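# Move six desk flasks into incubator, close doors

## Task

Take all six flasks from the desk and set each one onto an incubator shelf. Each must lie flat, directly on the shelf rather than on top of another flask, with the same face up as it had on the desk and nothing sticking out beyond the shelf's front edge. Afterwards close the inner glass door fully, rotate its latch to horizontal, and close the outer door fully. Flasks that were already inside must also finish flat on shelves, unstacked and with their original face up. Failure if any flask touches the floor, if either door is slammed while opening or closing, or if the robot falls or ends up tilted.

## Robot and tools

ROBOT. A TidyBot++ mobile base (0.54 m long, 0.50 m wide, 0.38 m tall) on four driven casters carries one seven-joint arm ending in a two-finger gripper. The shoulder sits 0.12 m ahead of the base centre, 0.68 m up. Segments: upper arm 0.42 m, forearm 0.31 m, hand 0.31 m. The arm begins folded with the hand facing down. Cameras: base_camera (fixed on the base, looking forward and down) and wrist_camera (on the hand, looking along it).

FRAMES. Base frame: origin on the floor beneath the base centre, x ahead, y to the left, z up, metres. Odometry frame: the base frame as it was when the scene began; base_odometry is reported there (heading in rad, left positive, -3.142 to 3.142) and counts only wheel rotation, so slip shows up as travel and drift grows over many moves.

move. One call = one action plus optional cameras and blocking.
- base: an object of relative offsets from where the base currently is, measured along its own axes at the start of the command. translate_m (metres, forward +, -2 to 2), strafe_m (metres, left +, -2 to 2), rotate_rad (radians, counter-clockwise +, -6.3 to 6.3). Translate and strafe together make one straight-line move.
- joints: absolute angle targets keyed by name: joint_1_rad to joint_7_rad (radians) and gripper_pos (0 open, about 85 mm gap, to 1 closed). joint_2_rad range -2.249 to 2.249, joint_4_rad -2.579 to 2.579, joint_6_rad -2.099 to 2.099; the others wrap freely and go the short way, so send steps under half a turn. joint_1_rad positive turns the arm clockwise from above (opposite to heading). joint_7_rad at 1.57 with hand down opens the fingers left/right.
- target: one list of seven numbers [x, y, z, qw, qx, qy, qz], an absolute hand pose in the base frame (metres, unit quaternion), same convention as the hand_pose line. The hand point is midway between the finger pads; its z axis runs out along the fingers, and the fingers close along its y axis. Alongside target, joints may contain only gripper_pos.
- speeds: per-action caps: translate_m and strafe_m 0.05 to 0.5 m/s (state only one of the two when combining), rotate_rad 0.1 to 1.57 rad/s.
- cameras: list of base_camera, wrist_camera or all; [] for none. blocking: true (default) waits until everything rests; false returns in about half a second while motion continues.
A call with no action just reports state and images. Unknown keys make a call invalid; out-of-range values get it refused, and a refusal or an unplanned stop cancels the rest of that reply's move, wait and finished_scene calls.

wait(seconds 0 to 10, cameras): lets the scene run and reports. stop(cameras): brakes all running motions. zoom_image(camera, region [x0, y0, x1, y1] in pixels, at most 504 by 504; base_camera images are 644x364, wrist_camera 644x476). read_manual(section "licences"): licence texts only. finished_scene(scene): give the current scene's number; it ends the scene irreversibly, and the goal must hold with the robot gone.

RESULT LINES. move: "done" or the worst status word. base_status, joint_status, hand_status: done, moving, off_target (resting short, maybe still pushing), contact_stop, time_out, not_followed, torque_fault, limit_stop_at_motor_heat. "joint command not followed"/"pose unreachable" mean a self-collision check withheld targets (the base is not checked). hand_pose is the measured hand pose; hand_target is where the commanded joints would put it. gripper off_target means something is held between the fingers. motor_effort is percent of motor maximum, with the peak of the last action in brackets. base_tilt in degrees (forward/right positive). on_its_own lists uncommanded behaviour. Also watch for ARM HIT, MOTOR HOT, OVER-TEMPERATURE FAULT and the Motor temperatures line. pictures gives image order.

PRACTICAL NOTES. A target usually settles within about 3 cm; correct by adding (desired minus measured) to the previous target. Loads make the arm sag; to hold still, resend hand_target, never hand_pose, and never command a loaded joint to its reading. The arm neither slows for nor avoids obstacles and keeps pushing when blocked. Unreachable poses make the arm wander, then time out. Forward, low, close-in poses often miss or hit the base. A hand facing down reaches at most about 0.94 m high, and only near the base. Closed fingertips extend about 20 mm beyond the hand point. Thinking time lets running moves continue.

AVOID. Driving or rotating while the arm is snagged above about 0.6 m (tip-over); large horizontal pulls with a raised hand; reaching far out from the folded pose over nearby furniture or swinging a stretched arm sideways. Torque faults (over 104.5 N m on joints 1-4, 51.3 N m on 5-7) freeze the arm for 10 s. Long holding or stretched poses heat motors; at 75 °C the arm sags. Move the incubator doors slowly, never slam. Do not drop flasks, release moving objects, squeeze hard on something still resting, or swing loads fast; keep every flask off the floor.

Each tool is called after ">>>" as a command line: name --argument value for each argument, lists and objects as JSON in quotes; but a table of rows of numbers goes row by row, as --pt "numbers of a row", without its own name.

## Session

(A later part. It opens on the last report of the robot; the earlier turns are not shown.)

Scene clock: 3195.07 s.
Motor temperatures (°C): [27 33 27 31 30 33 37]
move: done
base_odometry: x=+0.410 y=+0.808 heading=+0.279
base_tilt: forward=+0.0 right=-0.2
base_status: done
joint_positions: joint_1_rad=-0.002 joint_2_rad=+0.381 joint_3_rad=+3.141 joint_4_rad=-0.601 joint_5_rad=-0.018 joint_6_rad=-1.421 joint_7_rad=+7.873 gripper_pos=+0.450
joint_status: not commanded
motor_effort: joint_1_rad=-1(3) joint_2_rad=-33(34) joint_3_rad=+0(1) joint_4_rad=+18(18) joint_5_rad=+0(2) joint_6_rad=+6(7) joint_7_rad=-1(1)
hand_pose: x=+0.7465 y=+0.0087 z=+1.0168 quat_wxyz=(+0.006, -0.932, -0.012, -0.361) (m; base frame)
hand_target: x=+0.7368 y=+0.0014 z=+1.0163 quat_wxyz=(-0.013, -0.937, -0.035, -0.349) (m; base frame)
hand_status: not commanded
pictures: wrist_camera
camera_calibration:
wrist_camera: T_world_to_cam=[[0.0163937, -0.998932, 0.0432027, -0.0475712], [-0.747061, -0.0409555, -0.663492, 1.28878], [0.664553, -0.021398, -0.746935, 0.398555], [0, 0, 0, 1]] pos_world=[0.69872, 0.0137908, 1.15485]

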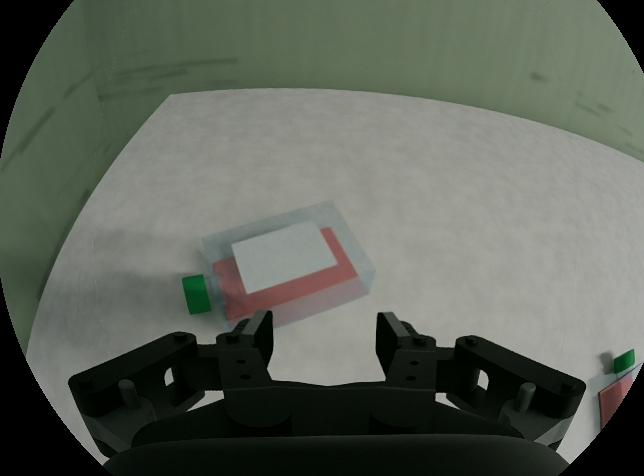

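>>> move --base '{"translate_m": 0.172, "strafe_m": 0.098}' --speeds '{"translate_m": 0.2}' --joints '{"gripper_pos": 1.0}' --cameras '["wrist_camera"]'

Scene clock: 3278.47 s.
Motor temperatures (°C): [27 33 27 31 30 33 37]
move: done
base_odometry: x=+0.548 y=+0.949 heading=+0.279
base_tilt: forward=+0.0 right=-0.2
base_status: done
joint_positions: joint_1_rad=-0.002 joint_2_rad=+0.388 joint_3_rad=+3.141 joint_4_rad=-0.600 joint_5_rad=-0.018 joint_6_rad=-1.421 joint_7_rad=+7.873 gripper_pos=+0.999
joint_status: all done
motor_effort: joint_1_rad=+0(2) joint_2_rad=-33(37) joint_3_rad=+0(1) joint_4_rad=+17(18) joint_5_rad=+0(1) joint_6_rad=+7(7) joint_7_rad=-1(1)
hand_pose: x=+0.7489 y=+0.0087 z=+1.0126 quat_wxyz=(+0.006, -0.934, -0.012, -0.358) (m; base frame)
hand_target: x=+0.7368 y=+0.0014 z=+1.0163 quat_wxyz=(-0.013, -0.937, -0.035, -0.349) (m; base frame)
hand_status: not commanded
pictures: wrist_camera
camera_calibration:
wrist_camera: T_world_to_cam=[[0.0165397, -0.998934, 0.0430988, -0.0474383], [-0.751464, -0.0408535, -0.658508, 1.28596], [0.659567, -0.0214956, -0.751339, 0.402064], [0, 0, 0, 1]] pos_world=[0.701946, 0.0137907, 1.15094]

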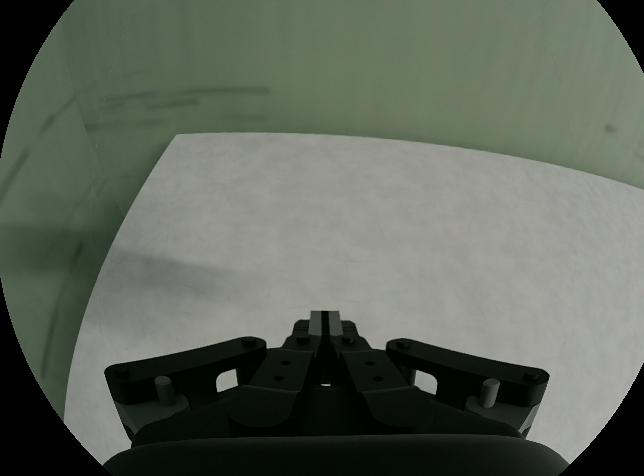

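>>> move --joints '{"joint_2_rad": 0.36, "joint_4_rad": -0.79, "joint_6_rad": -1.345}' --cameras '["wrist_camera"]'

Scene clock: 3283.37 s.
Motor temperatures (°C): [27 33 27 31 30 33 37]
move: done
base_odometry: x=+0.548 y=+0.949 heading=+0.279
base_tilt: forward=+0.0 right=-0.2
base_status: not commanded
joint_positions: joint_1_rad=-0.002 joint_2_rad=+0.381 joint_3_rad=+3.141 joint_4_rad=-0.773 joint_5_rad=-0.018 joint_6_rad=-1.417 joint_7_rad=+7.873 gripper_pos=+0.999
joint_status: all done
motor_effort: joint_1_rad=+0(1) joint_2_rad=-33(35) joint_3_rad=+0(1) joint_4_rad=+17(19) joint_5_rad=-1(1) joint_6_rad=+5(7) joint_7_rad=+0(1)
hand_pose: x=+0.7311 y=+0.0086 z=+0.9380 quat_wxyz=(+0.007, -0.959, -0.012, -0.282) (m; base frame)
hand_target: x=+0.7417 y=+0.0014 z=+0.9555 quat_wxyz=(-0.012, -0.948, -0.036, -0.317) (m; base frame)
hand_status: not commanded
pictures: wrist_camera
camera_calibration:
wrist_camera: T_world_to_cam=[[0.0232584, -0.998913, 0.0403994, -0.0463797], [-0.847091, -0.0411524, -0.529852, 1.17274], [0.530938, -0.0218984, -0.847127, 0.541618], [0, 0, 0, 1]] pos_world=[0.706935, 0.0137925, 1.08207]

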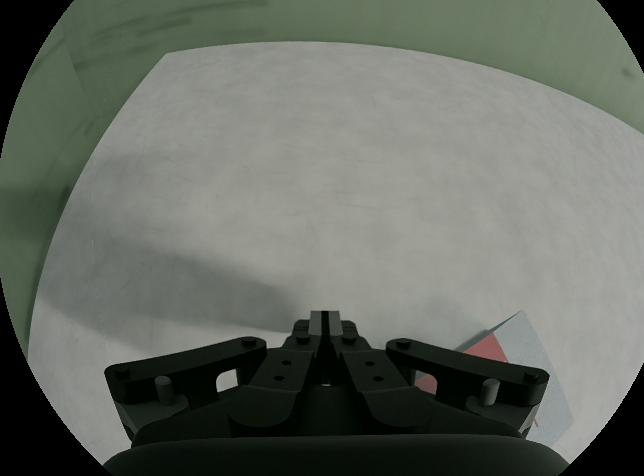

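>>> move --base '{"translate_m": -0.042, "strafe_m": -0.02}' --speeds '{"translate_m": 0.1}' --cameras '["wrist_camera"]'

Scene clock: 3293.63 s.
Motor temperatures (°C): [27 33 27 31 30 33 37]
move: done
base_odometry: x=+0.513 y=+0.919 heading=+0.279
base_tilt: forward=+0.1 right=-0.1
base_status: done
joint_positions: joint_1_rad=-0.002 joint_2_rad=+0.371 joint_3_rad=+3.141 joint_4_rad=-0.773 joint_5_rad=-0.018 joint_6_rad=-1.416 joint_7_rad=+7.873 gripper_pos=+0.999
joint_status: not commanded
motor_effort: joint_1_rad=+0(3) joint_2_rad=-32(38) joint_3_rad=+0(1) joint_4_rad=+18(18) joint_5_rad=-1(1) joint_6_rad=+5(6) joint_7_rad=+0(1)
hand_pose: x=+0.7286 y=+0.0084 z=+0.9438 quat_wxyz=(+0.007, -0.958, -0.011, -0.286) (m; base frame)
hand_target: x=+0.7417 y=+0.0014 z=+0.9555 quat_wxyz=(-0.012, -0.948, -0.036, -0.317) (m; base frame)
hand_status: not commanded
pictures: wrist_camera
camera_calibration:
wrist_camera: T_world_to_cam=[[0.0224739, -0.998927, 0.0404905, -0.0462672], [-0.841888, -0.0407526, -0.538112, 1.17775], [0.539184, -0.021995, -0.841901, 0.53706], [0, 0, 0, 1]] pos_world=[0.703002, 0.0135915, 1.08779]

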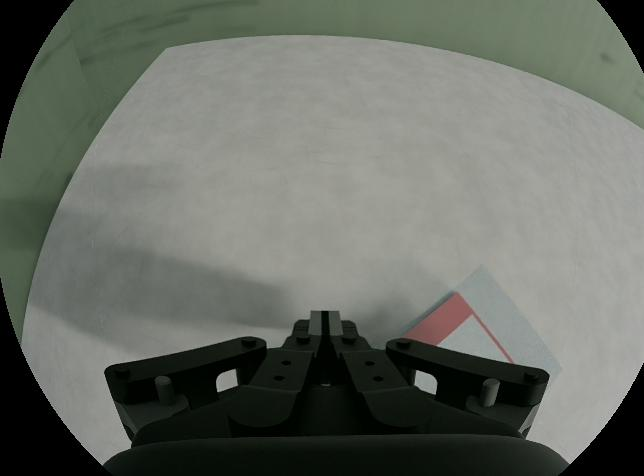

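>>> move --base '{"translate_m": -0.032, "strafe_m": -0.033}' --speeds '{"translate_m": 0.1}' --cameras '["wrist_camera"]'

Scene clock: 3314.40 s.
Motor temperatures (°C): [27 33 27 31 30 33 37]
move: done
base_odometry: x=+0.492 y=+0.878 heading=+0.279
base_tilt: forward=+0.0 right=-0.2
base_status: done
joint_positions: joint_1_rad=-0.002 joint_2_rad=+0.370 joint_3_rad=+3.141 joint_4_rad=-0.773 joint_5_rad=-0.018 joint_6_rad=-1.416 joint_7_rad=+7.873 gripper_pos=+0.999
joint_status: not commanded
motor_effort: joint_1_rad=-1(3) joint_2_rad=-32(35) joint_3_rad=+0(2) joint_4_rad=+18(18) joint_5_rad=-1(1) joint_6_rad=+5(6) joint_7_rad=+0(1)
hand_pose: x=+0.7283 y=+0.0082 z=+0.9447 quat_wxyz=(+0.007, -0.958, -0.011, -0.287) (m; base frame)
hand_target: x=+0.7417 y=+0.0014 z=+0.9555 quat_wxyz=(-0.012, -0.948, -0.036, -0.317) (m; base frame)
hand_status: not commanded
pictures: wrist_camera
camera_calibration:
wrist_camera: T_world_to_cam=[[0.022136, -0.998931, 0.0405791, -0.0463474], [-0.84112, -0.0405477, -0.539327, 1.17853], [0.540396, -0.0221934, -0.841118, 0.536302], [0, 0, 0, 1]] pos_world=[0.702498, 0.0133914, 1.08859]

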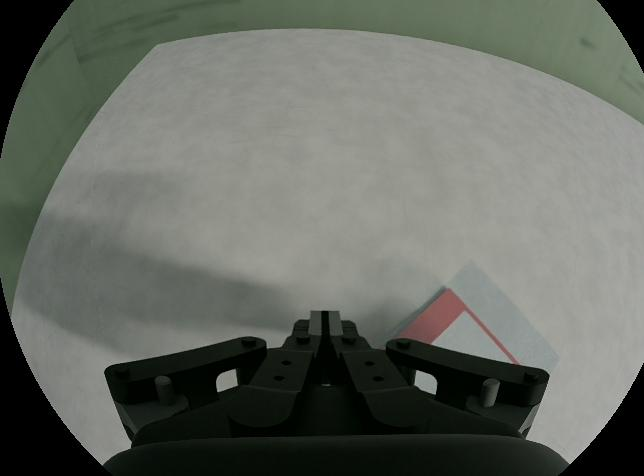

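>>> move --base '{"translate_m": -0.078, "strafe_m": -0.075}' --speeds '{"translate_m": 0.1}' --cameras '["wrist_camera"]'

Scene clock: 3387.70 s.
Motor temperatures (°C): [27 33 27 31 30 33 37]
move: done
base_odometry: x=+0.437 y=+0.784 heading=+0.279
base_tilt: forward=+0.0 right=-0.2
base_status: done
joint_positions: joint_1_rad=-0.001 joint_2_rad=+0.368 joint_3_rad=+3.141 joint_4_rad=-0.773 joint_5_rad=-0.018 joint_6_rad=-1.416 joint_7_rad=+7.873 gripper_pos=+0.999
joint_status: not commanded
motor_effort: joint_1_rad=-1(2) joint_2_rad=-33(36) joint_3_rad=+0(1) joint_4_rad=+18(18) joint_5_rad=+0(1) joint_6_rad=+6(6) joint_7_rad=+0(1)
hand_pose: x=+0.7279 y=+0.0081 z=+0.9456 quat_wxyz=(+0.007, -0.958, -0.011, -0.288) (m; base frame)
hand_target: x=+0.7417 y=+0.0014 z=+0.9555 quat_wxyz=(-0.012, -0.948, -0.036, -0.317) (m; base frame)
hand_status: not commanded
pictures: wrist_camera
camera_calibration:
wrist_camera: T_world_to_cam=[[0.0218479, -0.998937, 0.0405903, -0.0462808], [-0.840228, -0.0403485, -0.540731, 1.17941], [0.541794, -0.0222913, -0.840216, 0.535423], [0, 0, 0, 1]] pos_world=[0.701893, 0.013291, 1.08949]

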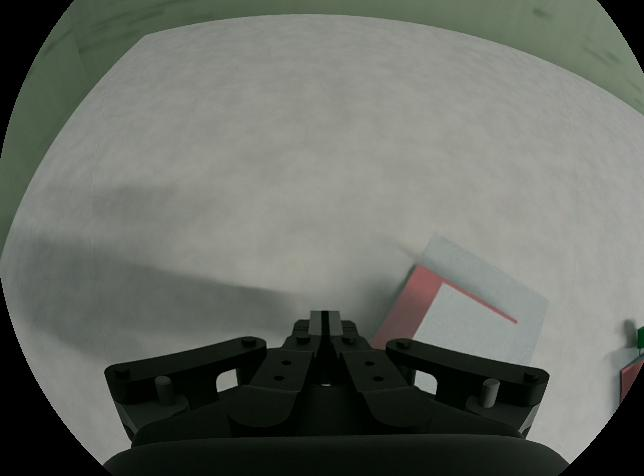

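>>> move --base '{"translate_m": -0.010, "strafe_m": 0.013}' --speeds '{"translate_m": 0.1}' --cameras '["wrist_camera"]'

>>> move --base '{"translate_m": -0.022, "strafe_m": -0.056}' --speeds '{"translate_m": 0.1}' --cameras '["wrist_camera"]'

Scene clock: 3416.83 s.
Motor temperatures (°C): [27 33 27 30 30 33 37]
move: done
base_odometry: x=+0.424 y=+0.794 heading=+0.279
base_tilt: forward=+0.0 right=-0.2
base_status: done
joint_positions: joint_1_rad=-0.004 joint_2_rad=+0.366 joint_3_rad=+3.141 joint_4_rad=-0.773 joint_5_rad=-0.018 joint_6_rad=-1.416 joint_7_rad=+7.873 gripper_pos=+0.999
joint_status: not commanded
motor_effort: joint_1_rad=+0(4) joint_2_rad=-32(37) joint_3_rad=+0(2) joint_4_rad=+18(19) joint_5_rad=-1(2) joint_6_rad=+5(6) joint_7_rad=+0(1)
hand_pose: x=+0.7274 y=+0.0097 z=+0.9466 quat_wxyz=(+0.007, -0.957, -0.012, -0.289) (m; base frame)
hand_target: x=+0.7417 y=+0.0014 z=+0.9555 quat_wxyz=(-0.012, -0.948, -0.036, -0.317) (m; base frame)
hand_status: not commanded
pictures: wrist_camera
camera_calibration:
wrist_camera: T_world_to_cam=[[0.0243842, -0.998875, 0.0406665, -0.0466622], [-0.839243, -0.042557, -0.542089, 1.18018], [0.54321, -0.0209107, -0.839337, 0.534631], [0, 0, 0, 1]] pos_world=[0.701174, 0.0147945, 1.09039]

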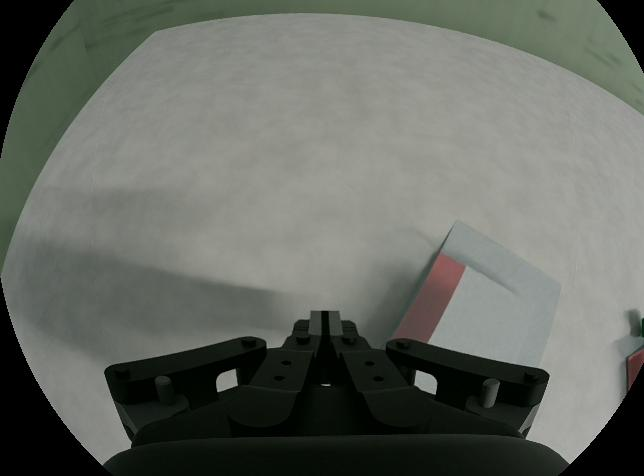

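Scene clock: 3418.03 s.
Motor temperatures (°C): [27 33 27 30 30 33 37]
move: done
base_odometry: x=+0.418 y=+0.734 heading=+0.279
base_tilt: forward=+0.1 right=-0.2
base_status: done
joint_positions: joint_1_rad=-0.002 joint_2_rad=+0.366 joint_3_rad=+3.141 joint_4_rad=-0.773 joint_5_rad=-0.018 joint_6_rad=-1.416 joint_7_rad=+7.873 gripper_pos=+0.999
joint_status: not commanded
motor_effort: joint_1_rad=+0(3) joint_2_rad=-32(34) joint_3_rad=+0(2) joint_4_rad=+18(18) joint_5_rad=-1(2) joint_6_rad=+5(6) joint_7_rad=-1(1)
hand_pose: x=+0.7274 y=+0.0086 z=+0.9466 quat_wxyz=(+0.007, -0.957, -0.012, -0.289) (m; base frame)
hand_target: x=+0.7417 y=+0.0014 z=+0.9555 quat_wxyz=(-0.012, -0.948, -0.036, -0.317) (m; base frame)
hand_status: not commanded
pictures: wrist_camera
camera_calibration:
wrist_camera: T_world_to_cam=[[0.0227185, -0.998915, 0.0406536, -0.0464808], [-0.839222, -0.0411541, -0.54223, 1.18026], [0.543314, -0.0217987, -0.839246, 0.534447], [0, 0, 0, 1]] pos_world=[0.701182, 0.0137923, 1.09039]

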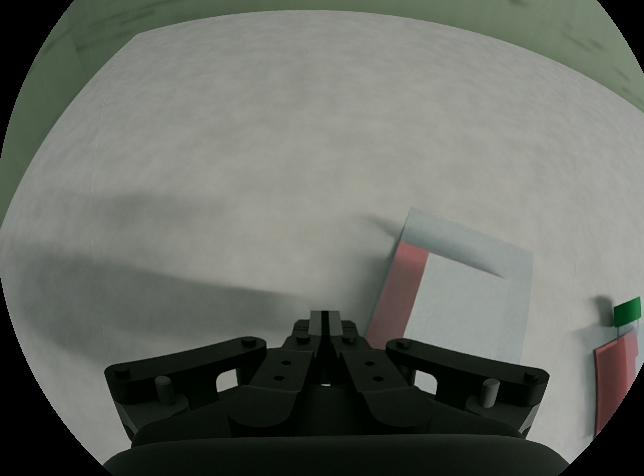

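>>> move --joints '{"joint_2_rad": 0.36, "joint_4_rad": -0.584, "joint_6_rad": -1.465}' --cameras '[]'

>>> move --base '{"translate_m": -0.089, "strafe_m": 0.213}' --speeds '{"translate_m": 0.2}' --joints '{"joint_1_rad": 0.358, "joint_2_rad": -0.06, "joint_4_rad": -1.3, "joint_6_rad": -0.83, "joint_7_rad": -1.57, "gripper_pos": 0.3}'

Scene clock: 3474.87 s.
Motor temperatures (°C): [27 33 27 30 30 33 37]
move: done
base_odometry: x=+0.418 y=+0.734 heading=+0.279
base_tilt: forward=+0.0 right=-0.2
base_status: not commanded
joint_positions: joint_1_rad=-0.002 joint_2_rad=+0.365 joint_3_rad=+3.141 joint_4_rad=-0.601 joint_5_rad=-0.018 joint_6_rad=-1.416 joint_7_rad=+7.873 gripper_pos=+0.999
joint_status: all done
motor_effort: joint_1_rad=+0(1) joint_2_rad=-32(35) joint_3_rad=+0(1) joint_4_rad=+17(19) joint_5_rad=+0(1) joint_6_rad=+6(7) joint_7_rad=+0(1)
hand_pose: x=+0.7421 y=+0.0086 z=+1.0281 quat_wxyz=(+0.006, -0.929, -0.012, -0.371) (m; base frame)
hand_target: x=+0.7300 y=+0.0014 z=+1.0285 quat_wxyz=(-0.013, -0.933, -0.035, -0.358) (m; base frame)
hand_status: not commanded
pictures: none
No camera images: "cameras" was empty.

Scene clock: 3478.37 s.
Motor temperatures (°C): [27 33 27 30 30 33 37]
move: done
base_odometry: x=+0.274 y=+0.914 heading=+0.279
base_tilt: forward=+0.0 right=-0.2
base_status: done
joint_positions: joint_1_rad=+0.340 joint_2_rad=-0.042 joint_3_rad=+3.141 joint_4_rad=-1.280 joint_5_rad=-0.018 joint_6_rad=-0.912 joint_7_rad=+10.937 gripper_pos=+0.300
joint_status: all done
motor_effort: joint_1_rad=+0(3) joint_2_rad=-19(36) joint_3_rad=+0(2) joint_4_rad=+19(20) joint_5_rad=+0(2) joint_6_rad=+8(9) joint_7_rad=+0(2)
hand_pose: x=+0.6301 y=-0.1743 z=+1.0348 quat_wxyz=(-0.472, -0.175, -0.862, +0.058) (m; base frame)
hand_target: x=+0.6303 y=-0.1899 z=+1.0549 quat_wxyz=(-0.502, -0.153, -0.846, +0.091) (m; base frame)
hand_status: not commanded
pictures: base_camera, wrist_camera
camera_calibration:
wrist_camera: T_world_to_cam=[[0.312245, 0.947468, 0.0693375, -0.103509], [0.489605, -0.22304, 0.842935, -1.16354], [0.814119, -0.229254, -0.533528, 0.134161], [0, 0, 0, 1]] pos_world=[0.492775, -0.130689, 1.05955]

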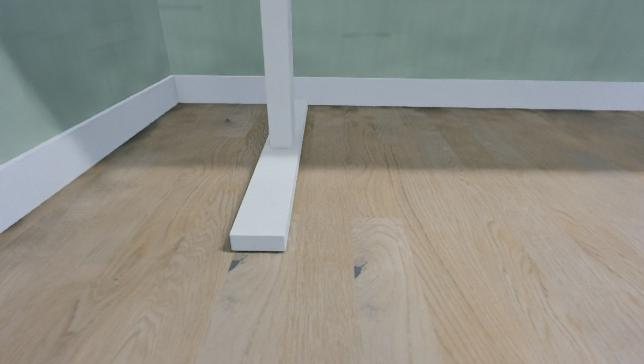

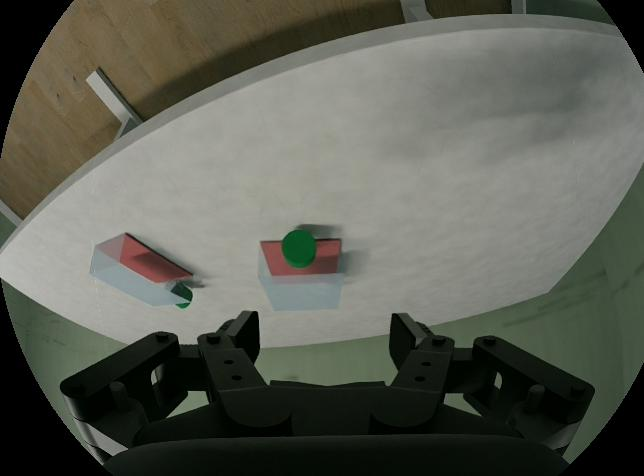

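>>> zoom_image --camera "wrist_camera" --region '[240, 210, 380, 330]'

Scaled by 3.600.

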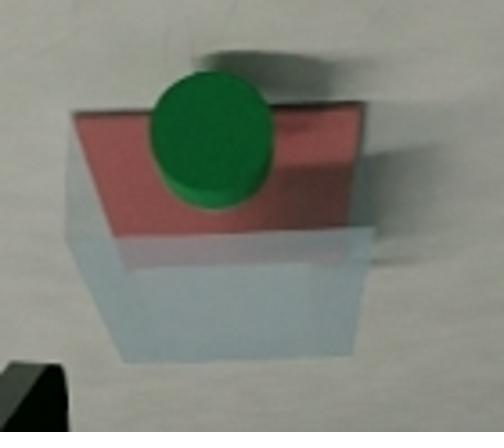

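>>> move --base '{"translate_m": 0.022, "strafe_m": -0.03}' --speeds '{"translate_m": 0.1}' --joints '{"joint_1_rad": 0.36, "joint_2_rad": -0.06, "joint_4_rad": -1.6, "joint_6_rad": -0.51, "joint_7_rad": -1.507}'

Scene clock: 3523.47 s.
Motor temperatures (°C): [27 33 27 30 30 33 37]
move: done
base_odometry: x=+0.303 y=+0.892 heading=+0.279
base_tilt: forward=+0.1 right=-0.2
base_status: done
joint_positions: joint_1_rad=+0.343 joint_2_rad=-0.052 joint_3_rad=+3.141 joint_4_rad=-1.581 joint_5_rad=-0.018 joint_6_rad=-0.593 joint_7_rad=+11.002 gripper_pos=+0.300
joint_status: all done
motor_effort: joint_1_rad=-1(1) joint_2_rad=-20(23) joint_3_rad=+0(1) joint_4_rad=+21(22) joint_5_rad=-1(1) joint_6_rad=+8(9) joint_7_rad=-1(1)
hand_pose: x=+0.6456 y=-0.1831 z=+0.9519 quat_wxyz=(-0.482, -0.150, -0.860, +0.077) (m; base frame)
hand_target: x=+0.6485 y=-0.1979 z=+0.9680 quat_wxyz=(-0.507, -0.126, -0.845, +0.109) (m; base frame)
hand_status: not commanded
pictures: base_camera, wrist_camera
camera_calibration:
wrist_camera: T_world_to_cam=[[0.287334, 0.957722, 0.0143904, -0.023849], [0.487319, -0.159106, 0.858607, -1.10497], [0.824596, -0.239694, -0.512433, 0.0465075], [0, 0, 0, 1]] pos_world=[0.506974, -0.141818, 0.972906]

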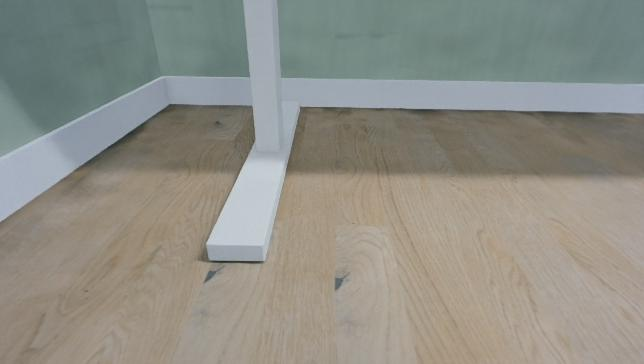

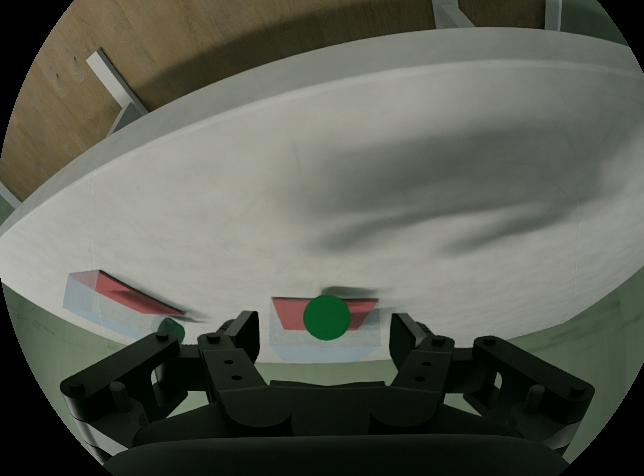

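>>> move --joints '{"joint_2_rad": -0.06, "joint_4_rad": -1.715, "joint_6_rad": -0.38}'

Scene clock: 3543.10 s.
Motor temperatures (°C): [27 33 27 30 30 33 37]
move: done
base_odometry: x=+0.303 y=+0.892 heading=+0.279
base_tilt: forward=+0.0 right=-0.2
base_status: not commanded
joint_positions: joint_1_rad=+0.343 joint_2_rad=-0.052 joint_3_rad=+3.141 joint_4_rad=-1.699 joint_5_rad=-0.018 joint_6_rad=-0.462 joint_7_rad=+11.003 gripper_pos=+0.300
joint_status: all done
motor_effort: joint_1_rad=+0(1) joint_2_rad=-20(21) joint_3_rad=+0(0) joint_4_rad=+21(22) joint_5_rad=+0(1) joint_6_rad=+8(9) joint_7_rad=+1(1)
hand_pose: x=+0.6467 y=-0.1842 z=+0.9183 quat_wxyz=(-0.487, -0.150, -0.857, +0.078) (m; base frame)
hand_target: x=+0.6495 y=-0.1983 z=+0.9360 quat_wxyz=(-0.514, -0.126, -0.841, +0.111) (m; base frame)
hand_status: not commanded
pictures: base_camera, wrist_camera
camera_calibration:
wrist_camera: T_world_to_cam=[[0.289234, 0.957167, 0.0132461, -0.0230007], [0.476872, -0.156071, 0.865006, -1.07534], [0.830022, -0.243873, -0.501587, 0.0139323], [0, 0, 0, 1]] pos_world=[0.507886, -0.142415, 0.937464]

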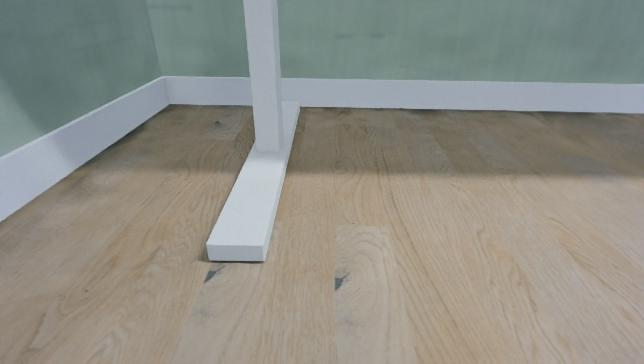

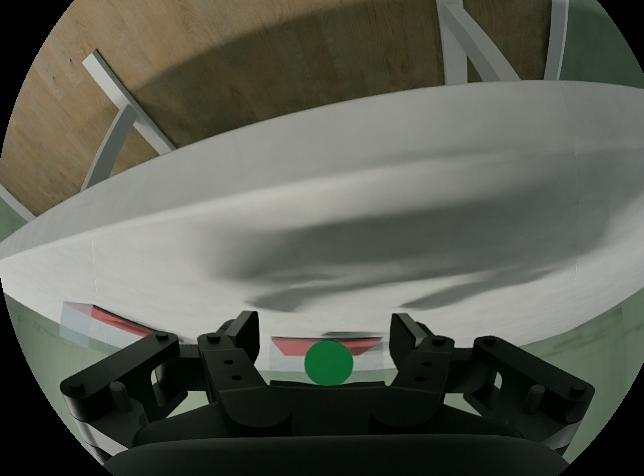

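>>> move --joints '{"joint_2_rad": -0.06, "joint_4_rad": -1.668, "joint_6_rad": -0.38}' --cameras '["wrist_camera"]'

>>> move --base '{"translate_m": 0.063, "strafe_m": -0.019}' --speeds '{"translate_m": 0.08}' --cameras '["wrist_camera"]'

Scene clock: 3558.47 s.
Motor temperatures (°C): [27 32 27 30 30 33 37]
move: done
base_odometry: x=+0.303 y=+0.892 heading=+0.279
base_tilt: forward=+0.0 right=-0.2
base_status: not commanded
joint_positions: joint_1_rad=+0.343 joint_2_rad=-0.052 joint_3_rad=+3.141 joint_4_rad=-1.678 joint_5_rad=-0.018 joint_6_rad=-0.458 joint_7_rad=+11.003 gripper_pos=+0.300
joint_status: all done
motor_effort: joint_1_rad=+0(1) joint_2_rad=-20(22) joint_3_rad=+0(0) joint_4_rad=+21(22) joint_5_rad=-1(1) joint_6_rad=+8(9) joint_7_rad=+0(1)
hand_pose: x=+0.6508 y=-0.1857 z=+0.9314 quat_wxyz=(-0.498, -0.149, -0.851, +0.080) (m; base frame)
hand_target: x=+0.6562 y=-0.2008 z=+0.9640 quat_wxyz=(-0.533, -0.124, -0.829, +0.115) (m; base frame)
hand_status: not commanded
pictures: wrist_camera
camera_calibration:
wrist_camera: T_world_to_cam=[[0.288877, 0.957292, 0.0119131, -0.0213624], [0.45632, -0.148619, 0.877317, -1.08559], [0.841619, -0.248, -0.479764, -0.0118535], [0, 0, 0, 1]] pos_world=[0.511525, -0.14383, 0.946978]

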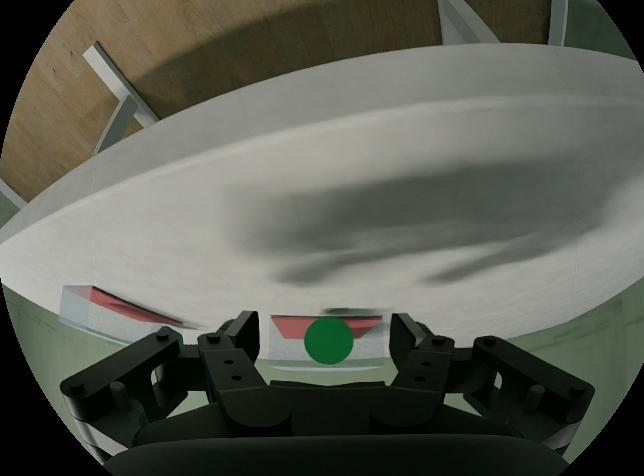

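Scene clock: 3559.83 s.
Motor temperatures (°C): [27 32 27 30 30 33 37]
move: done
base_odometry: x=+0.369 y=+0.891 heading=+0.279
base_tilt: forward=+0.1 right=-0.2
base_status: done
joint_positions: joint_1_rad=+0.343 joint_2_rad=-0.053 joint_3_rad=+3.141 joint_4_rad=-1.678 joint_5_rad=-0.018 joint_6_rad=-0.457 joint_7_rad=+11.003 gripper_pos=+0.300
joint_status: not commanded
motor_effort: joint_1_rad=-1(1) joint_2_rad=-20(23) joint_3_rad=+0(1) joint_4_rad=+20(21) joint_5_rad=+0(1) joint_6_rad=+8(8) joint_7_rad=-1(1)
hand_pose: x=+0.6505 y=-0.1856 z=+0.9326 quat_wxyz=(-0.499, -0.149, -0.850, +0.080) (m; base frame)
hand_target: x=+0.6562 y=-0.2008 z=+0.9640 quat_wxyz=(-0.533, -0.124, -0.829, +0.115) (m; base frame)
hand_status: not commanded
pictures: wrist_camera
camera_calibration:
wrist_camera: T_world_to_cam=[[0.288875, 0.957295, 0.0117611, -0.0213033], [0.45452, -0.147948, 0.878364, -1.08614], [0.842593, -0.248392, -0.477848, -0.0134115], [0, 0, 0, 1]] pos_world=[0.511129, -0.143631, 0.947871]

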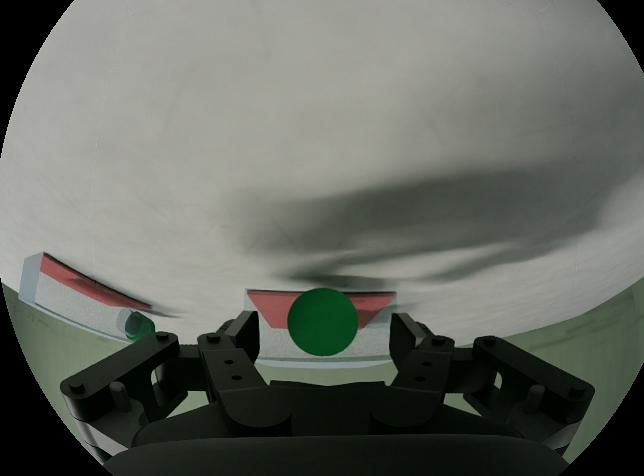

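>>> move --joints '{"joint_2_rad": -0.06, "joint_4_rad": -1.709, "joint_6_rad": -0.38}' --cameras '["wrist_camera"]'

Scene clock: 3565.33 s.
Motor temperatures (°C): [27 32 27 30 30 33 37]
move: done
base_odometry: x=+0.369 y=+0.891 heading=+0.279
base_tilt: forward=+0.0 right=-0.2
base_status: not commanded
joint_positions: joint_1_rad=+0.343 joint_2_rad=-0.053 joint_3_rad=+3.141 joint_4_rad=-1.698 joint_5_rad=-0.018 joint_6_rad=-0.456 joint_7_rad=+11.003 gripper_pos=+0.300
joint_status: all done
motor_effort: joint_1_rad=+0(1) joint_2_rad=-19(21) joint_3_rad=+0(0) joint_4_rad=+21(22) joint_5_rad=+0(1) joint_6_rad=+8(9) joint_7_rad=+0(1)
hand_pose: x=+0.6473 y=-0.1845 z=+0.9213 quat_wxyz=(-0.491, -0.150, -0.855, +0.079) (m; base frame)
hand_target: x=+0.6505 y=-0.1986 z=+0.9396 quat_wxyz=(-0.516, -0.125, -0.840, +0.111) (m; base frame)
hand_status: not commanded
pictures: wrist_camera
camera_calibration:
wrist_camera: T_world_to_cam=[[0.28911, 0.957212, 0.0126535, -0.0223225], [0.470076, -0.153468, 0.869181, -1.07728], [0.833933, -0.245341, -0.494332, 0.00546618], [0, 0, 0, 1]] pos_world=[0.508299, -0.14262, 0.939336]

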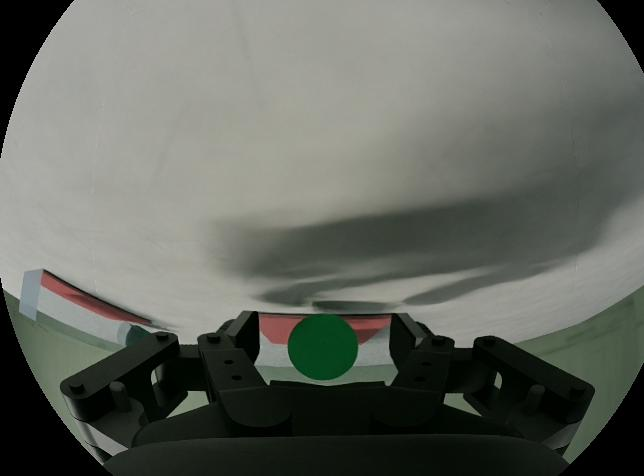

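>>> move --joints '{"gripper_pos": 0.8}' --cameras '[]'

>>> move --joints '{"joint_1_rad": 0.36, "joint_2_rad": -0.097, "joint_4_rad": -1.515, "joint_6_rad": -0.62}' --cameras '["wrist_camera"]'

Scene clock: 3572.50 s.
Motor temperatures (°C): [27 32 27 30 30 33 37]
move: off_target
base_odometry: x=+0.369 y=+0.891 heading=+0.279
base_tilt: forward=+0.0 right=-0.1
base_status: not commanded
joint_positions: joint_1_rad=+0.343 joint_2_rad=-0.053 joint_3_rad=+3.141 joint_4_rad=-1.698 joint_5_rad=-0.018 joint_6_rad=-0.455 joint_7_rad=+11.003 gripper_pos=+0.698
joint_status: gripper_pos off_target (ended at +0.698, target +0.800)
motor_effort: joint_1_rad=+0(1) joint_2_rad=-19(20) joint_3_rad=+0(0) joint_4_rad=+20(21) joint_5_rad=+0(1) joint_6_rad=+8(8) joint_7_rad=+0(1)
hand_pose: x=+0.6475 y=-0.1845 z=+0.9217 quat_wxyz=(-0.491, -0.150, -0.854, +0.079) (m; base frame)
hand_target: x=+0.6505 y=-0.1986 z=+0.9396 quat_wxyz=(-0.516, -0.125, -0.840, +0.111) (m; base frame)
hand_status: not commanded
pictures: none
No camera images: "cameras" was empty.

Scene clock: 3573.70 s.
Motor temperatures (°C): [27 32 27 30 30 33 37]
move: done
base_odometry: x=+0.369 y=+0.891 heading=+0.279
base_tilt: forward=+0.0 right=-0.2
base_status: not commanded
joint_positions: joint_1_rad=+0.343 joint_2_rad=-0.081 joint_3_rad=+3.141 joint_4_rad=-1.535 joint_5_rad=-0.018 joint_6_rad=-0.543 joint_7_rad=+11.003 gripper_pos=+0.698
joint_status: all done
motor_effort: joint_1_rad=+0(1) joint_2_rad=-20(23) joint_3_rad=+0(0) joint_4_rad=+22(23) joint_5_rad=-1(1) joint_6_rad=+9(9) joint_7_rad=+0(1)
hand_pose: x=+0.6493 y=-0.1847 z=+1.0094 quat_wxyz=(-0.535, -0.144, -0.828, +0.086) (m; base frame)
hand_target: x=+0.6322 y=-0.1917 z=+1.0082 quat_wxyz=(-0.512, -0.126, -0.842, +0.110) (m; base frame)
hand_status: not commanded
pictures: wrist_camera
camera_calibration:
wrist_camera: T_world_to_cam=[[0.286399, 0.958085, 0.00695227, -0.0160581], [0.382612, -0.12102, 0.915949, -1.13921], [0.878398, -0.259666, -0.401235, -0.0782217], [0, 0, 0, 1]] pos_world=[0.509186, -0.142794, 1.01219]

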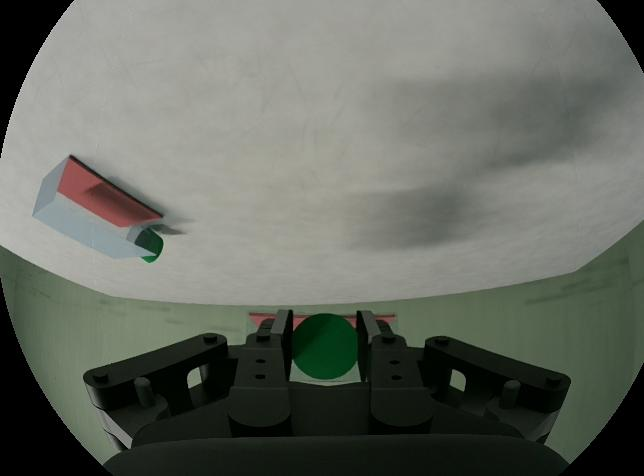

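>>> move --base '{"translate_m": -0.38}' --speeds '{"translate_m": 0.35}' --joints '{"joint_1_rad": 0.0, "joint_2_rad": -0.097, "joint_4_rad": -1.515, "joint_6_rad": -0.725}' --cameras '["wrist_camera"]'

>>> move --base '{"translate_m": -0.479, "strafe_m": -1.51, "rotate_rad": -1.595}' --speeds '{"translate_m": 0.45, "rotate_rad": 0.8}'

Scene clock: 3612.70 s.
Motor temperatures (°C): [27 32 27 31 30 33 37]
move: done
base_odometry: x=+0.004 y=+0.786 heading=+0.279
base_tilt: forward=+0.0 right=-0.2
base_status: done
joint_positions: joint_1_rad=+0.017 joint_2_rad=-0.088 joint_3_rad=+3.141 joint_4_rad=-1.535 joint_5_rad=-0.018 joint_6_rad=-0.648 joint_7_rad=+11.003 gripper_pos=+0.698
joint_status: all done
motor_effort: joint_1_rad=+0(2) joint_2_rad=-19(24) joint_3_rad=+0(2) joint_4_rad=+21(23) joint_5_rad=+0(1) joint_6_rad=+9(9) joint_7_rad=-1(1)
hand_pose: x=+0.6634 y=-0.0045 z=+0.9845 quat_wxyz=(-0.500, -0.008, -0.866, -0.002) (m; base frame)
hand_target: x=+0.6507 y=+0.0013 z=+0.9799 quat_wxyz=(-0.479, +0.028, -0.877, +0.015) (m; base frame)
hand_status: not commanded
pictures: wrist_camera
camera_calibration:
wrist_camera: T_world_to_cam=[[-0.03635, 0.999269, 0.0118446, 0.0167943], [0.488187, 0.00741415, 0.872708, -1.12689], [0.871982, 0.0375053, -0.488099, 0.0372257], [0, 0, 0, 1]] pos_world=[0.518281, -0.00982324, 1.00141]

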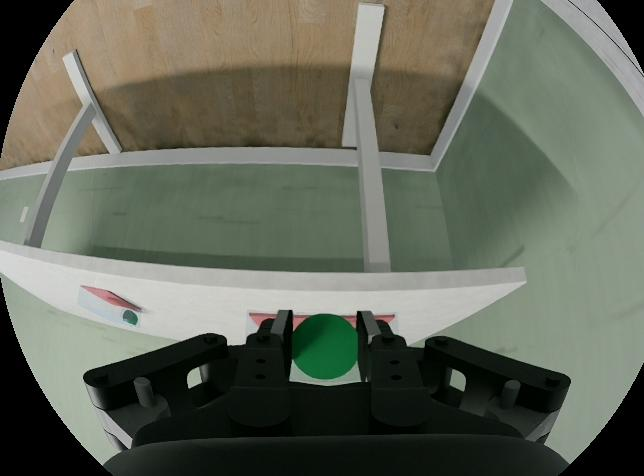

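Scene clock: 3617.50 s.
Motor temperatures (°C): [27 32 27 31 30 33 37]
move: done
base_odometry: x=-0.041 y=-0.798 heading=-1.316
base_tilt: forward=+0.0 right=-0.2
base_status: done
joint_positions: joint_1_rad=+0.001 joint_2_rad=-0.087 joint_3_rad=+3.139 joint_4_rad=-1.535 joint_5_rad=-0.018 joint_6_rad=-0.648 joint_7_rad=+11.003 gripper_pos=+0.698
joint_status: not commanded
motor_effort: joint_1_rad=+0(3) joint_2_rad=-19(23) joint_3_rad=+0(4) joint_4_rad=+21(22) joint_5_rad=-1(2) joint_6_rad=+9(9) joint_7_rad=+0(1)
hand_pose: x=+0.6638 y=+0.0055 z=+0.9835 quat_wxyz=(-0.499, +0.000, -0.866, -0.007) (m; base frame)
hand_target: x=+0.6507 y=+0.0013 z=+0.9799 quat_wxyz=(-0.479, +0.028, -0.877, +0.015) (m; base frame)
hand_status: not commanded
pictures: base_camera, wrist_camera
camera_calibration:
wrist_camera: T_world_to_cam=[[-0.0544326, 0.998449, 0.0117188, 0.0190932], [0.4898, 0.0164716, 0.871679, -1.12636], [0.870134, 0.0531876, -0.489937, 0.0390324], [0, 0, 0, 1]] pos_world=[0.518766, -0.00258663, 1.00072]

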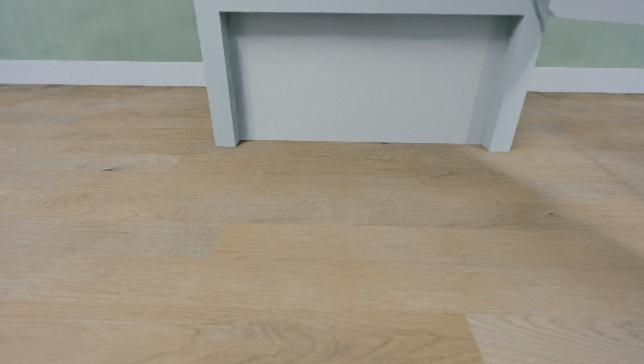

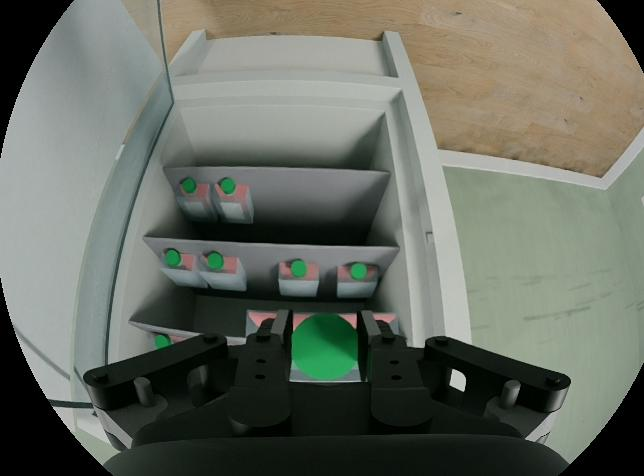

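>>> move --base '{"translate_m": 0.2, "strafe_m": -0.045}' --speeds '{"translate_m": 0.2}' --joints '{"joint_2_rad": 0.07, "joint_4_rad": -1.85, "joint_6_rad": -0.13}' --cameras '[]'

>>> move --joints '{"joint_2_rad": 0.24, "joint_4_rad": -2.14, "joint_6_rad": 0.33}' --cameras '[]'

>>> move --joints '{"joint_2_rad": 0.405, "joint_4_rad": -2.41, "joint_6_rad": 0.77}'

Scene clock: 3659.20 s.
Motor temperatures (°C): [27 32 27 31 30 33 37]
move: done
base_odometry: x=-0.034 y=-1.003 heading=-1.316
base_tilt: forward=+0.1 right=-0.1
base_status: done
joint_positions: joint_1_rad=+0.001 joint_2_rad=+0.080 joint_3_rad=+3.139 joint_4_rad=-1.840 joint_5_rad=-0.018 joint_6_rad=-0.217 joint_7_rad=+11.003 gripper_pos=+0.698
joint_status: all done
motor_effort: joint_1_rad=+0(1) joint_2_rad=-24(28) joint_3_rad=+0(1) joint_4_rad=+20(22) joint_5_rad=-1(1) joint_6_rad=+9(10) joint_7_rad=-1(1)
hand_pose: x=+0.7107 y=+0.0032 z=+0.8271 quat_wxyz=(-0.482, -0.003, -0.876, -0.005) (m; base frame)
hand_target: x=+0.7201 y=+0.0013 z=+0.8504 quat_wxyz=(-0.519, +0.027, -0.854, +0.017) (m; base frame)
hand_status: not commanded
pictures: none
No camera images: "cameras" was empty.

Scene clock: 3660.90 s.
Motor temperatures (°C): [27 32 27 31 30 33 37]
move: done
base_odometry: x=-0.034 y=-1.003 heading=-1.316
base_tilt: forward=+0.1 right=-0.1
base_status: not commanded
joint_positions: joint_1_rad=+0.001 joint_2_rad=+0.245 joint_3_rad=+3.139 joint_4_rad=-2.129 joint_5_rad=-0.018 joint_6_rad=+0.242 joint_7_rad=+11.003 gripper_pos=+0.698
joint_status: all done
motor_effort: joint_1_rad=+0(1) joint_2_rad=-26(31) joint_3_rad=+0(0) joint_4_rad=+16(21) joint_5_rad=-1(1) joint_6_rad=+8(10) joint_7_rad=+0(1)
hand_pose: x=+0.7029 y=+0.0006 z=+0.6984 quat_wxyz=(-0.484, -0.005, -0.875, -0.001) (m; base frame)
hand_target: x=+0.7122 y=+0.0013 z=+0.7195 quat_wxyz=(-0.519, +0.027, -0.854, +0.017) (m; base frame)
hand_status: not commanded
pictures: none
No camera images: "cameras" was empty.

Scene clock: 3662.60 s.
Motor temperatures (°C): [27 32 27 31 30 33 37]
move: done
base_odometry: x=-0.034 y=-1.003 heading=-1.316
base_tilt: forward=+0.0 right=-0.2
base_status: not commanded
joint_positions: joint_1_rad=+0.001 joint_2_rad=+0.404 joint_3_rad=+3.139 joint_4_rad=-2.396 joint_5_rad=-0.018 joint_6_rad=+0.683 joint_7_rad=+11.003 gripper_pos=+0.698
joint_status: all done
motor_effort: joint_1_rad=+0(1) joint_2_rad=-26(29) joint_3_rad=+0(1) joint_4_rad=+10(16) joint_5_rad=-1(1) joint_6_rad=+9(10) joint_7_rad=+0(1)
hand_pose: x=+0.6557 y=-0.0017 z=+0.6106 quat_wxyz=(-0.490, -0.005, -0.872, +0.003) (m; base frame)
hand_target: x=+0.6626 y=+0.0013 z=+0.6286 quat_wxyz=(-0.521, +0.027, -0.853, +0.017) (m; base frame)
hand_status: not commanded
pictures: base_camera, wrist_camera
camera_calibration:
wrist_camera: T_world_to_cam=[[-0.0348996, 0.999389, 0.001853, 0.0232943], [0.508775, 0.016171, 0.860747, -0.803019], [0.860192, 0.0309825, -0.509029, -0.118075], [0, 0, 0, 1]] pos_world=[0.510937, -0.00663622, 0.63105]

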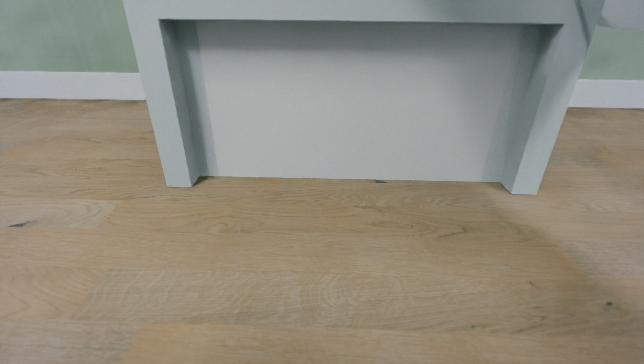

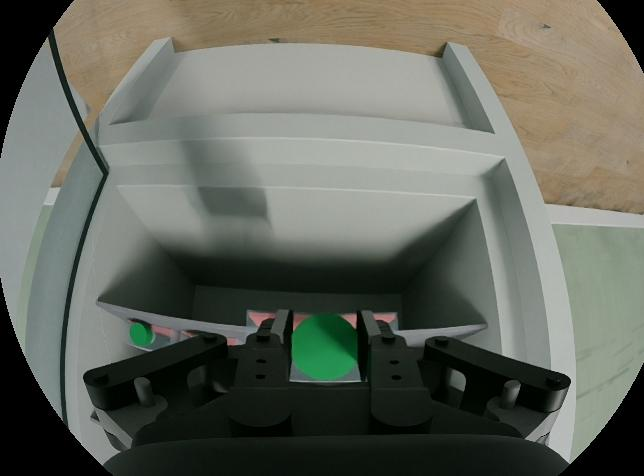

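>>> move --base '{"translate_m": 0.2, "rotate_rad": -0.004}' --speeds '{"translate_m": 0.15}'

Scene clock: 3681.03 s.
Motor temperatures (°C): [27 32 27 31 30 33 37]
move: done
base_odometry: x=+0.016 y=-1.197 heading=-1.320
base_tilt: forward=+0.0 right=-0.2
base_status: done
joint_positions: joint_1_rad=+0.001 joint_2_rad=+0.406 joint_3_rad=+3.139 joint_4_rad=-2.400 joint_5_rad=-0.018 joint_6_rad=+0.688 joint_7_rad=+11.003 gripper_pos=+0.698
joint_status: not commanded
motor_effort: joint_1_rad=+0(3) joint_2_rad=-27(29) joint_3_rad=+0(2) joint_4_rad=+10(11) joint_5_rad=-1(1) joint_6_rad=+8(9) joint_7_rad=+0(1)
hand_pose: x=+0.6546 y=-0.0017 z=+0.6098 quat_wxyz=(-0.490, -0.005, -0.872, +0.003) (m; base frame)
hand_target: x=+0.6626 y=+0.0013 z=+0.6286 quat_wxyz=(-0.521, +0.027, -0.853, +0.017) (m; base frame)
hand_status: not commanded
pictures: base_camera, wrist_camera
camera_calibration:
wrist_camera: T_world_to_cam=[[-0.0348121, 0.999392, 0.0018045, 0.0233465], [0.508851, 0.0161708, 0.860703, -0.801831], [0.860151, 0.0308811, -0.509104, -0.117551], [0, 0, 0, 1]] pos_world=[0.509936, -0.00673599, 0.63025]

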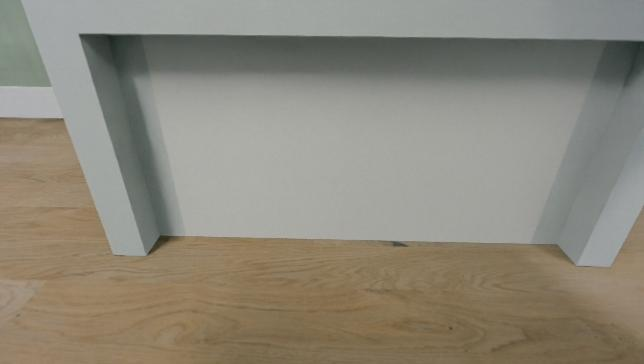

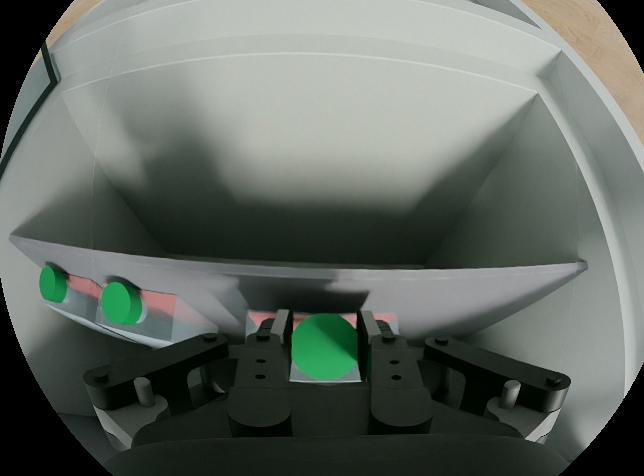

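>>> move --base '{"translate_m": 0.094}' --speeds '{"translate_m": 0.1}' --cameras '["wrist_camera"]'

>>> move --joints '{"joint_2_rad": 0.44, "joint_4_rad": -2.42, "joint_6_rad": 0.81}' --cameras '["wrist_camera"]'

Scene clock: 3726.67 s.
Motor temperatures (°C): [27 32 27 31 30 33 37]
move: done
base_odometry: x=+0.040 y=-1.288 heading=-1.320
base_tilt: forward=+0.0 right=-0.2
base_status: done
joint_positions: joint_1_rad=+0.001 joint_2_rad=+0.407 joint_3_rad=+3.139 joint_4_rad=-2.401 joint_5_rad=-0.018 joint_6_rad=+0.688 joint_7_rad=+11.003 gripper_pos=+0.698
joint_status: not commanded
motor_effort: joint_1_rad=+0(1) joint_2_rad=-26(28) joint_3_rad=+0(1) joint_4_rad=+10(12) joint_5_rad=+0(1) joint_6_rad=+8(9) joint_7_rad=+0(1)
hand_pose: x=+0.6539 y=-0.0017 z=+0.6088 quat_wxyz=(-0.489, -0.005, -0.872, +0.003) (m; base frame)
hand_target: x=+0.6626 y=+0.0013 z=+0.6286 quat_wxyz=(-0.521, +0.027, -0.853, +0.017) (m; base frame)
hand_status: not commanded
pictures: wrist_camera
camera_calibration:
wrist_camera: T_world_to_cam=[[-0.0348093, 0.999392, 0.00187025, 0.0232805], [0.510548, 0.0161738, 0.859697, -0.801108], [0.859145, 0.0308804, -0.5108, -0.115719], [0, 0, 0, 1]] pos_world=[0.509233, -0.006736, 0.629557]

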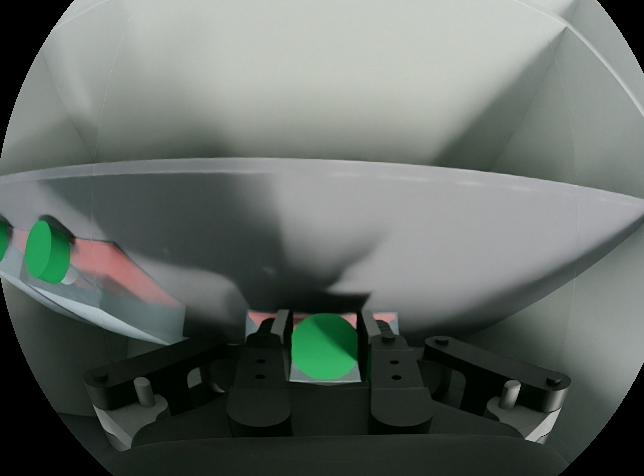

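Scene clock: 3727.40 s.
Motor temperatures (°C): [27 32 27 31 30 33 37]
move: done
base_odometry: x=+0.040 y=-1.288 heading=-1.320
base_tilt: forward=+0.0 right=-0.2
base_status: not commanded
joint_positions: joint_1_rad=+0.001 joint_2_rad=+0.437 joint_3_rad=+3.139 joint_4_rad=-2.404 joint_5_rad=-0.018 joint_6_rad=+0.729 joint_7_rad=+11.003 gripper_pos=+0.698
joint_status: all done
motor_effort: joint_1_rad=+0(1) joint_2_rad=-27(28) joint_3_rad=+0(1) joint_4_rad=+9(10) joint_5_rad=-1(1) joint_6_rad=+8(9) joint_7_rad=+0(1)
hand_pose: x=+0.6569 y=-0.0019 z=+0.6026 quat_wxyz=(-0.493, -0.005, -0.870, +0.003) (m; base frame)
hand_target: x=+0.6618 y=+0.0013 z=+0.6170 quat_wxyz=(-0.519, +0.027, -0.854, +0.017) (m; base frame)
hand_status: not commanded
pictures: wrist_camera
camera_calibration:
wrist_camera: T_world_to_cam=[[-0.034598, 0.999401, 0.00099463, 0.0239289], [0.503622, 0.0165751, 0.863765, -0.795225], [0.863231, 0.0303855, -0.503893, -0.128267], [0, 0, 0, 1]] pos_world=[0.512045, -0.00683613, 0.622232]

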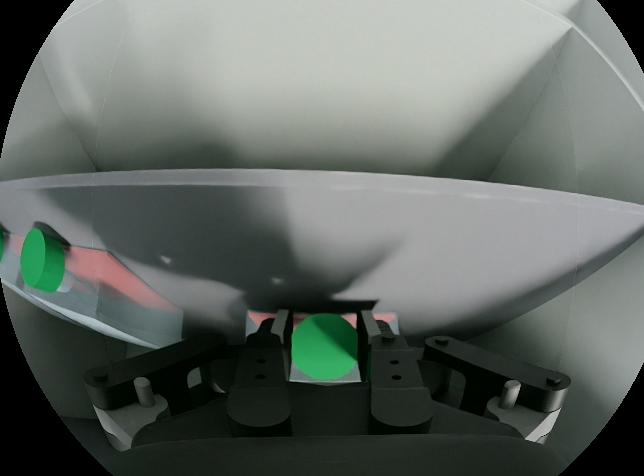

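>>> move --joints '{"joint_2_rad": 0.465, "joint_4_rad": -2.428, "joint_6_rad": 0.845}' --cameras '[]'

>>> move --joints '{"joint_2_rad": 0.48, "joint_4_rad": -2.435, "joint_6_rad": 0.865}' --cameras '["wrist_camera"]'

Scene clock: 3739.67 s.
Motor temperatures (°C): [27 32 27 30 30 33 37]
move: done
base_odometry: x=+0.040 y=-1.288 heading=-1.320
base_tilt: forward=+0.0 right=-0.2
base_status: not commanded
joint_positions: joint_1_rad=+0.001 joint_2_rad=+0.460 joint_3_rad=+3.139 joint_4_rad=-2.410 joint_5_rad=-0.018 joint_6_rad=+0.765 joint_7_rad=+11.003 gripper_pos=+0.698
joint_status: all done
motor_effort: joint_1_rad=+0(1) joint_2_rad=-27(28) joint_3_rad=+0(1) joint_4_rad=+9(10) joint_5_rad=-1(1) joint_6_rad=+9(9) joint_7_rad=-1(1)
hand_pose: x=+0.6578 y=-0.0020 z=+0.5972 quat_wxyz=(-0.495, -0.005, -0.869, +0.004) (m; base frame)
hand_target: x=+0.6615 y=+0.0013 z=+0.6102 quat_wxyz=(-0.520, +0.027, -0.854, +0.017) (m; base frame)
hand_status: not commanded
pictures: none
No camera images: "cameras" was empty.

Scene clock: 3740.27 s.
Motor temperatures (°C): [27 32 27 30 30 33 37]
move: done
base_odometry: x=+0.040 y=-1.288 heading=-1.320
base_tilt: forward=+0.0 right=-0.2
base_status: not commanded
joint_positions: joint_1_rad=+0.001 joint_2_rad=+0.474 joint_3_rad=+3.139 joint_4_rad=-2.417 joint_5_rad=-0.018 joint_6_rad=+0.785 joint_7_rad=+11.003 gripper_pos=+0.698
joint_status: all done
motor_effort: joint_1_rad=+0(1) joint_2_rad=-27(28) joint_3_rad=+0(0) joint_4_rad=+8(10) joint_5_rad=+0(1) joint_6_rad=+8(9) joint_7_rad=+1(1)
hand_pose: x=+0.6565 y=-0.0021 z=+0.5927 quat_wxyz=(-0.495, -0.005, -0.869, +0.004) (m; base frame)
hand_target: x=+0.6601 y=+0.0013 z=+0.6052 quat_wxyz=(-0.519, +0.027, -0.854, +0.017) (m; base frame)
hand_status: not commanded
pictures: wrist_camera
camera_calibration:
wrist_camera: T_world_to_cam=[[-0.0342179, 0.999414, -0.000104464, 0.0246002], [0.499265, 0.0171843, 0.866279, -0.785024], [0.865774, 0.0295901, -0.49956, -0.137189], [0, 0, 0, 1]] pos_world=[0.511551, -0.00703623, 0.611518]

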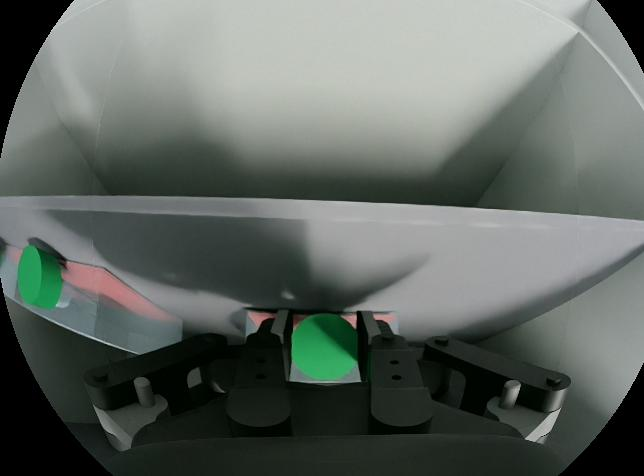

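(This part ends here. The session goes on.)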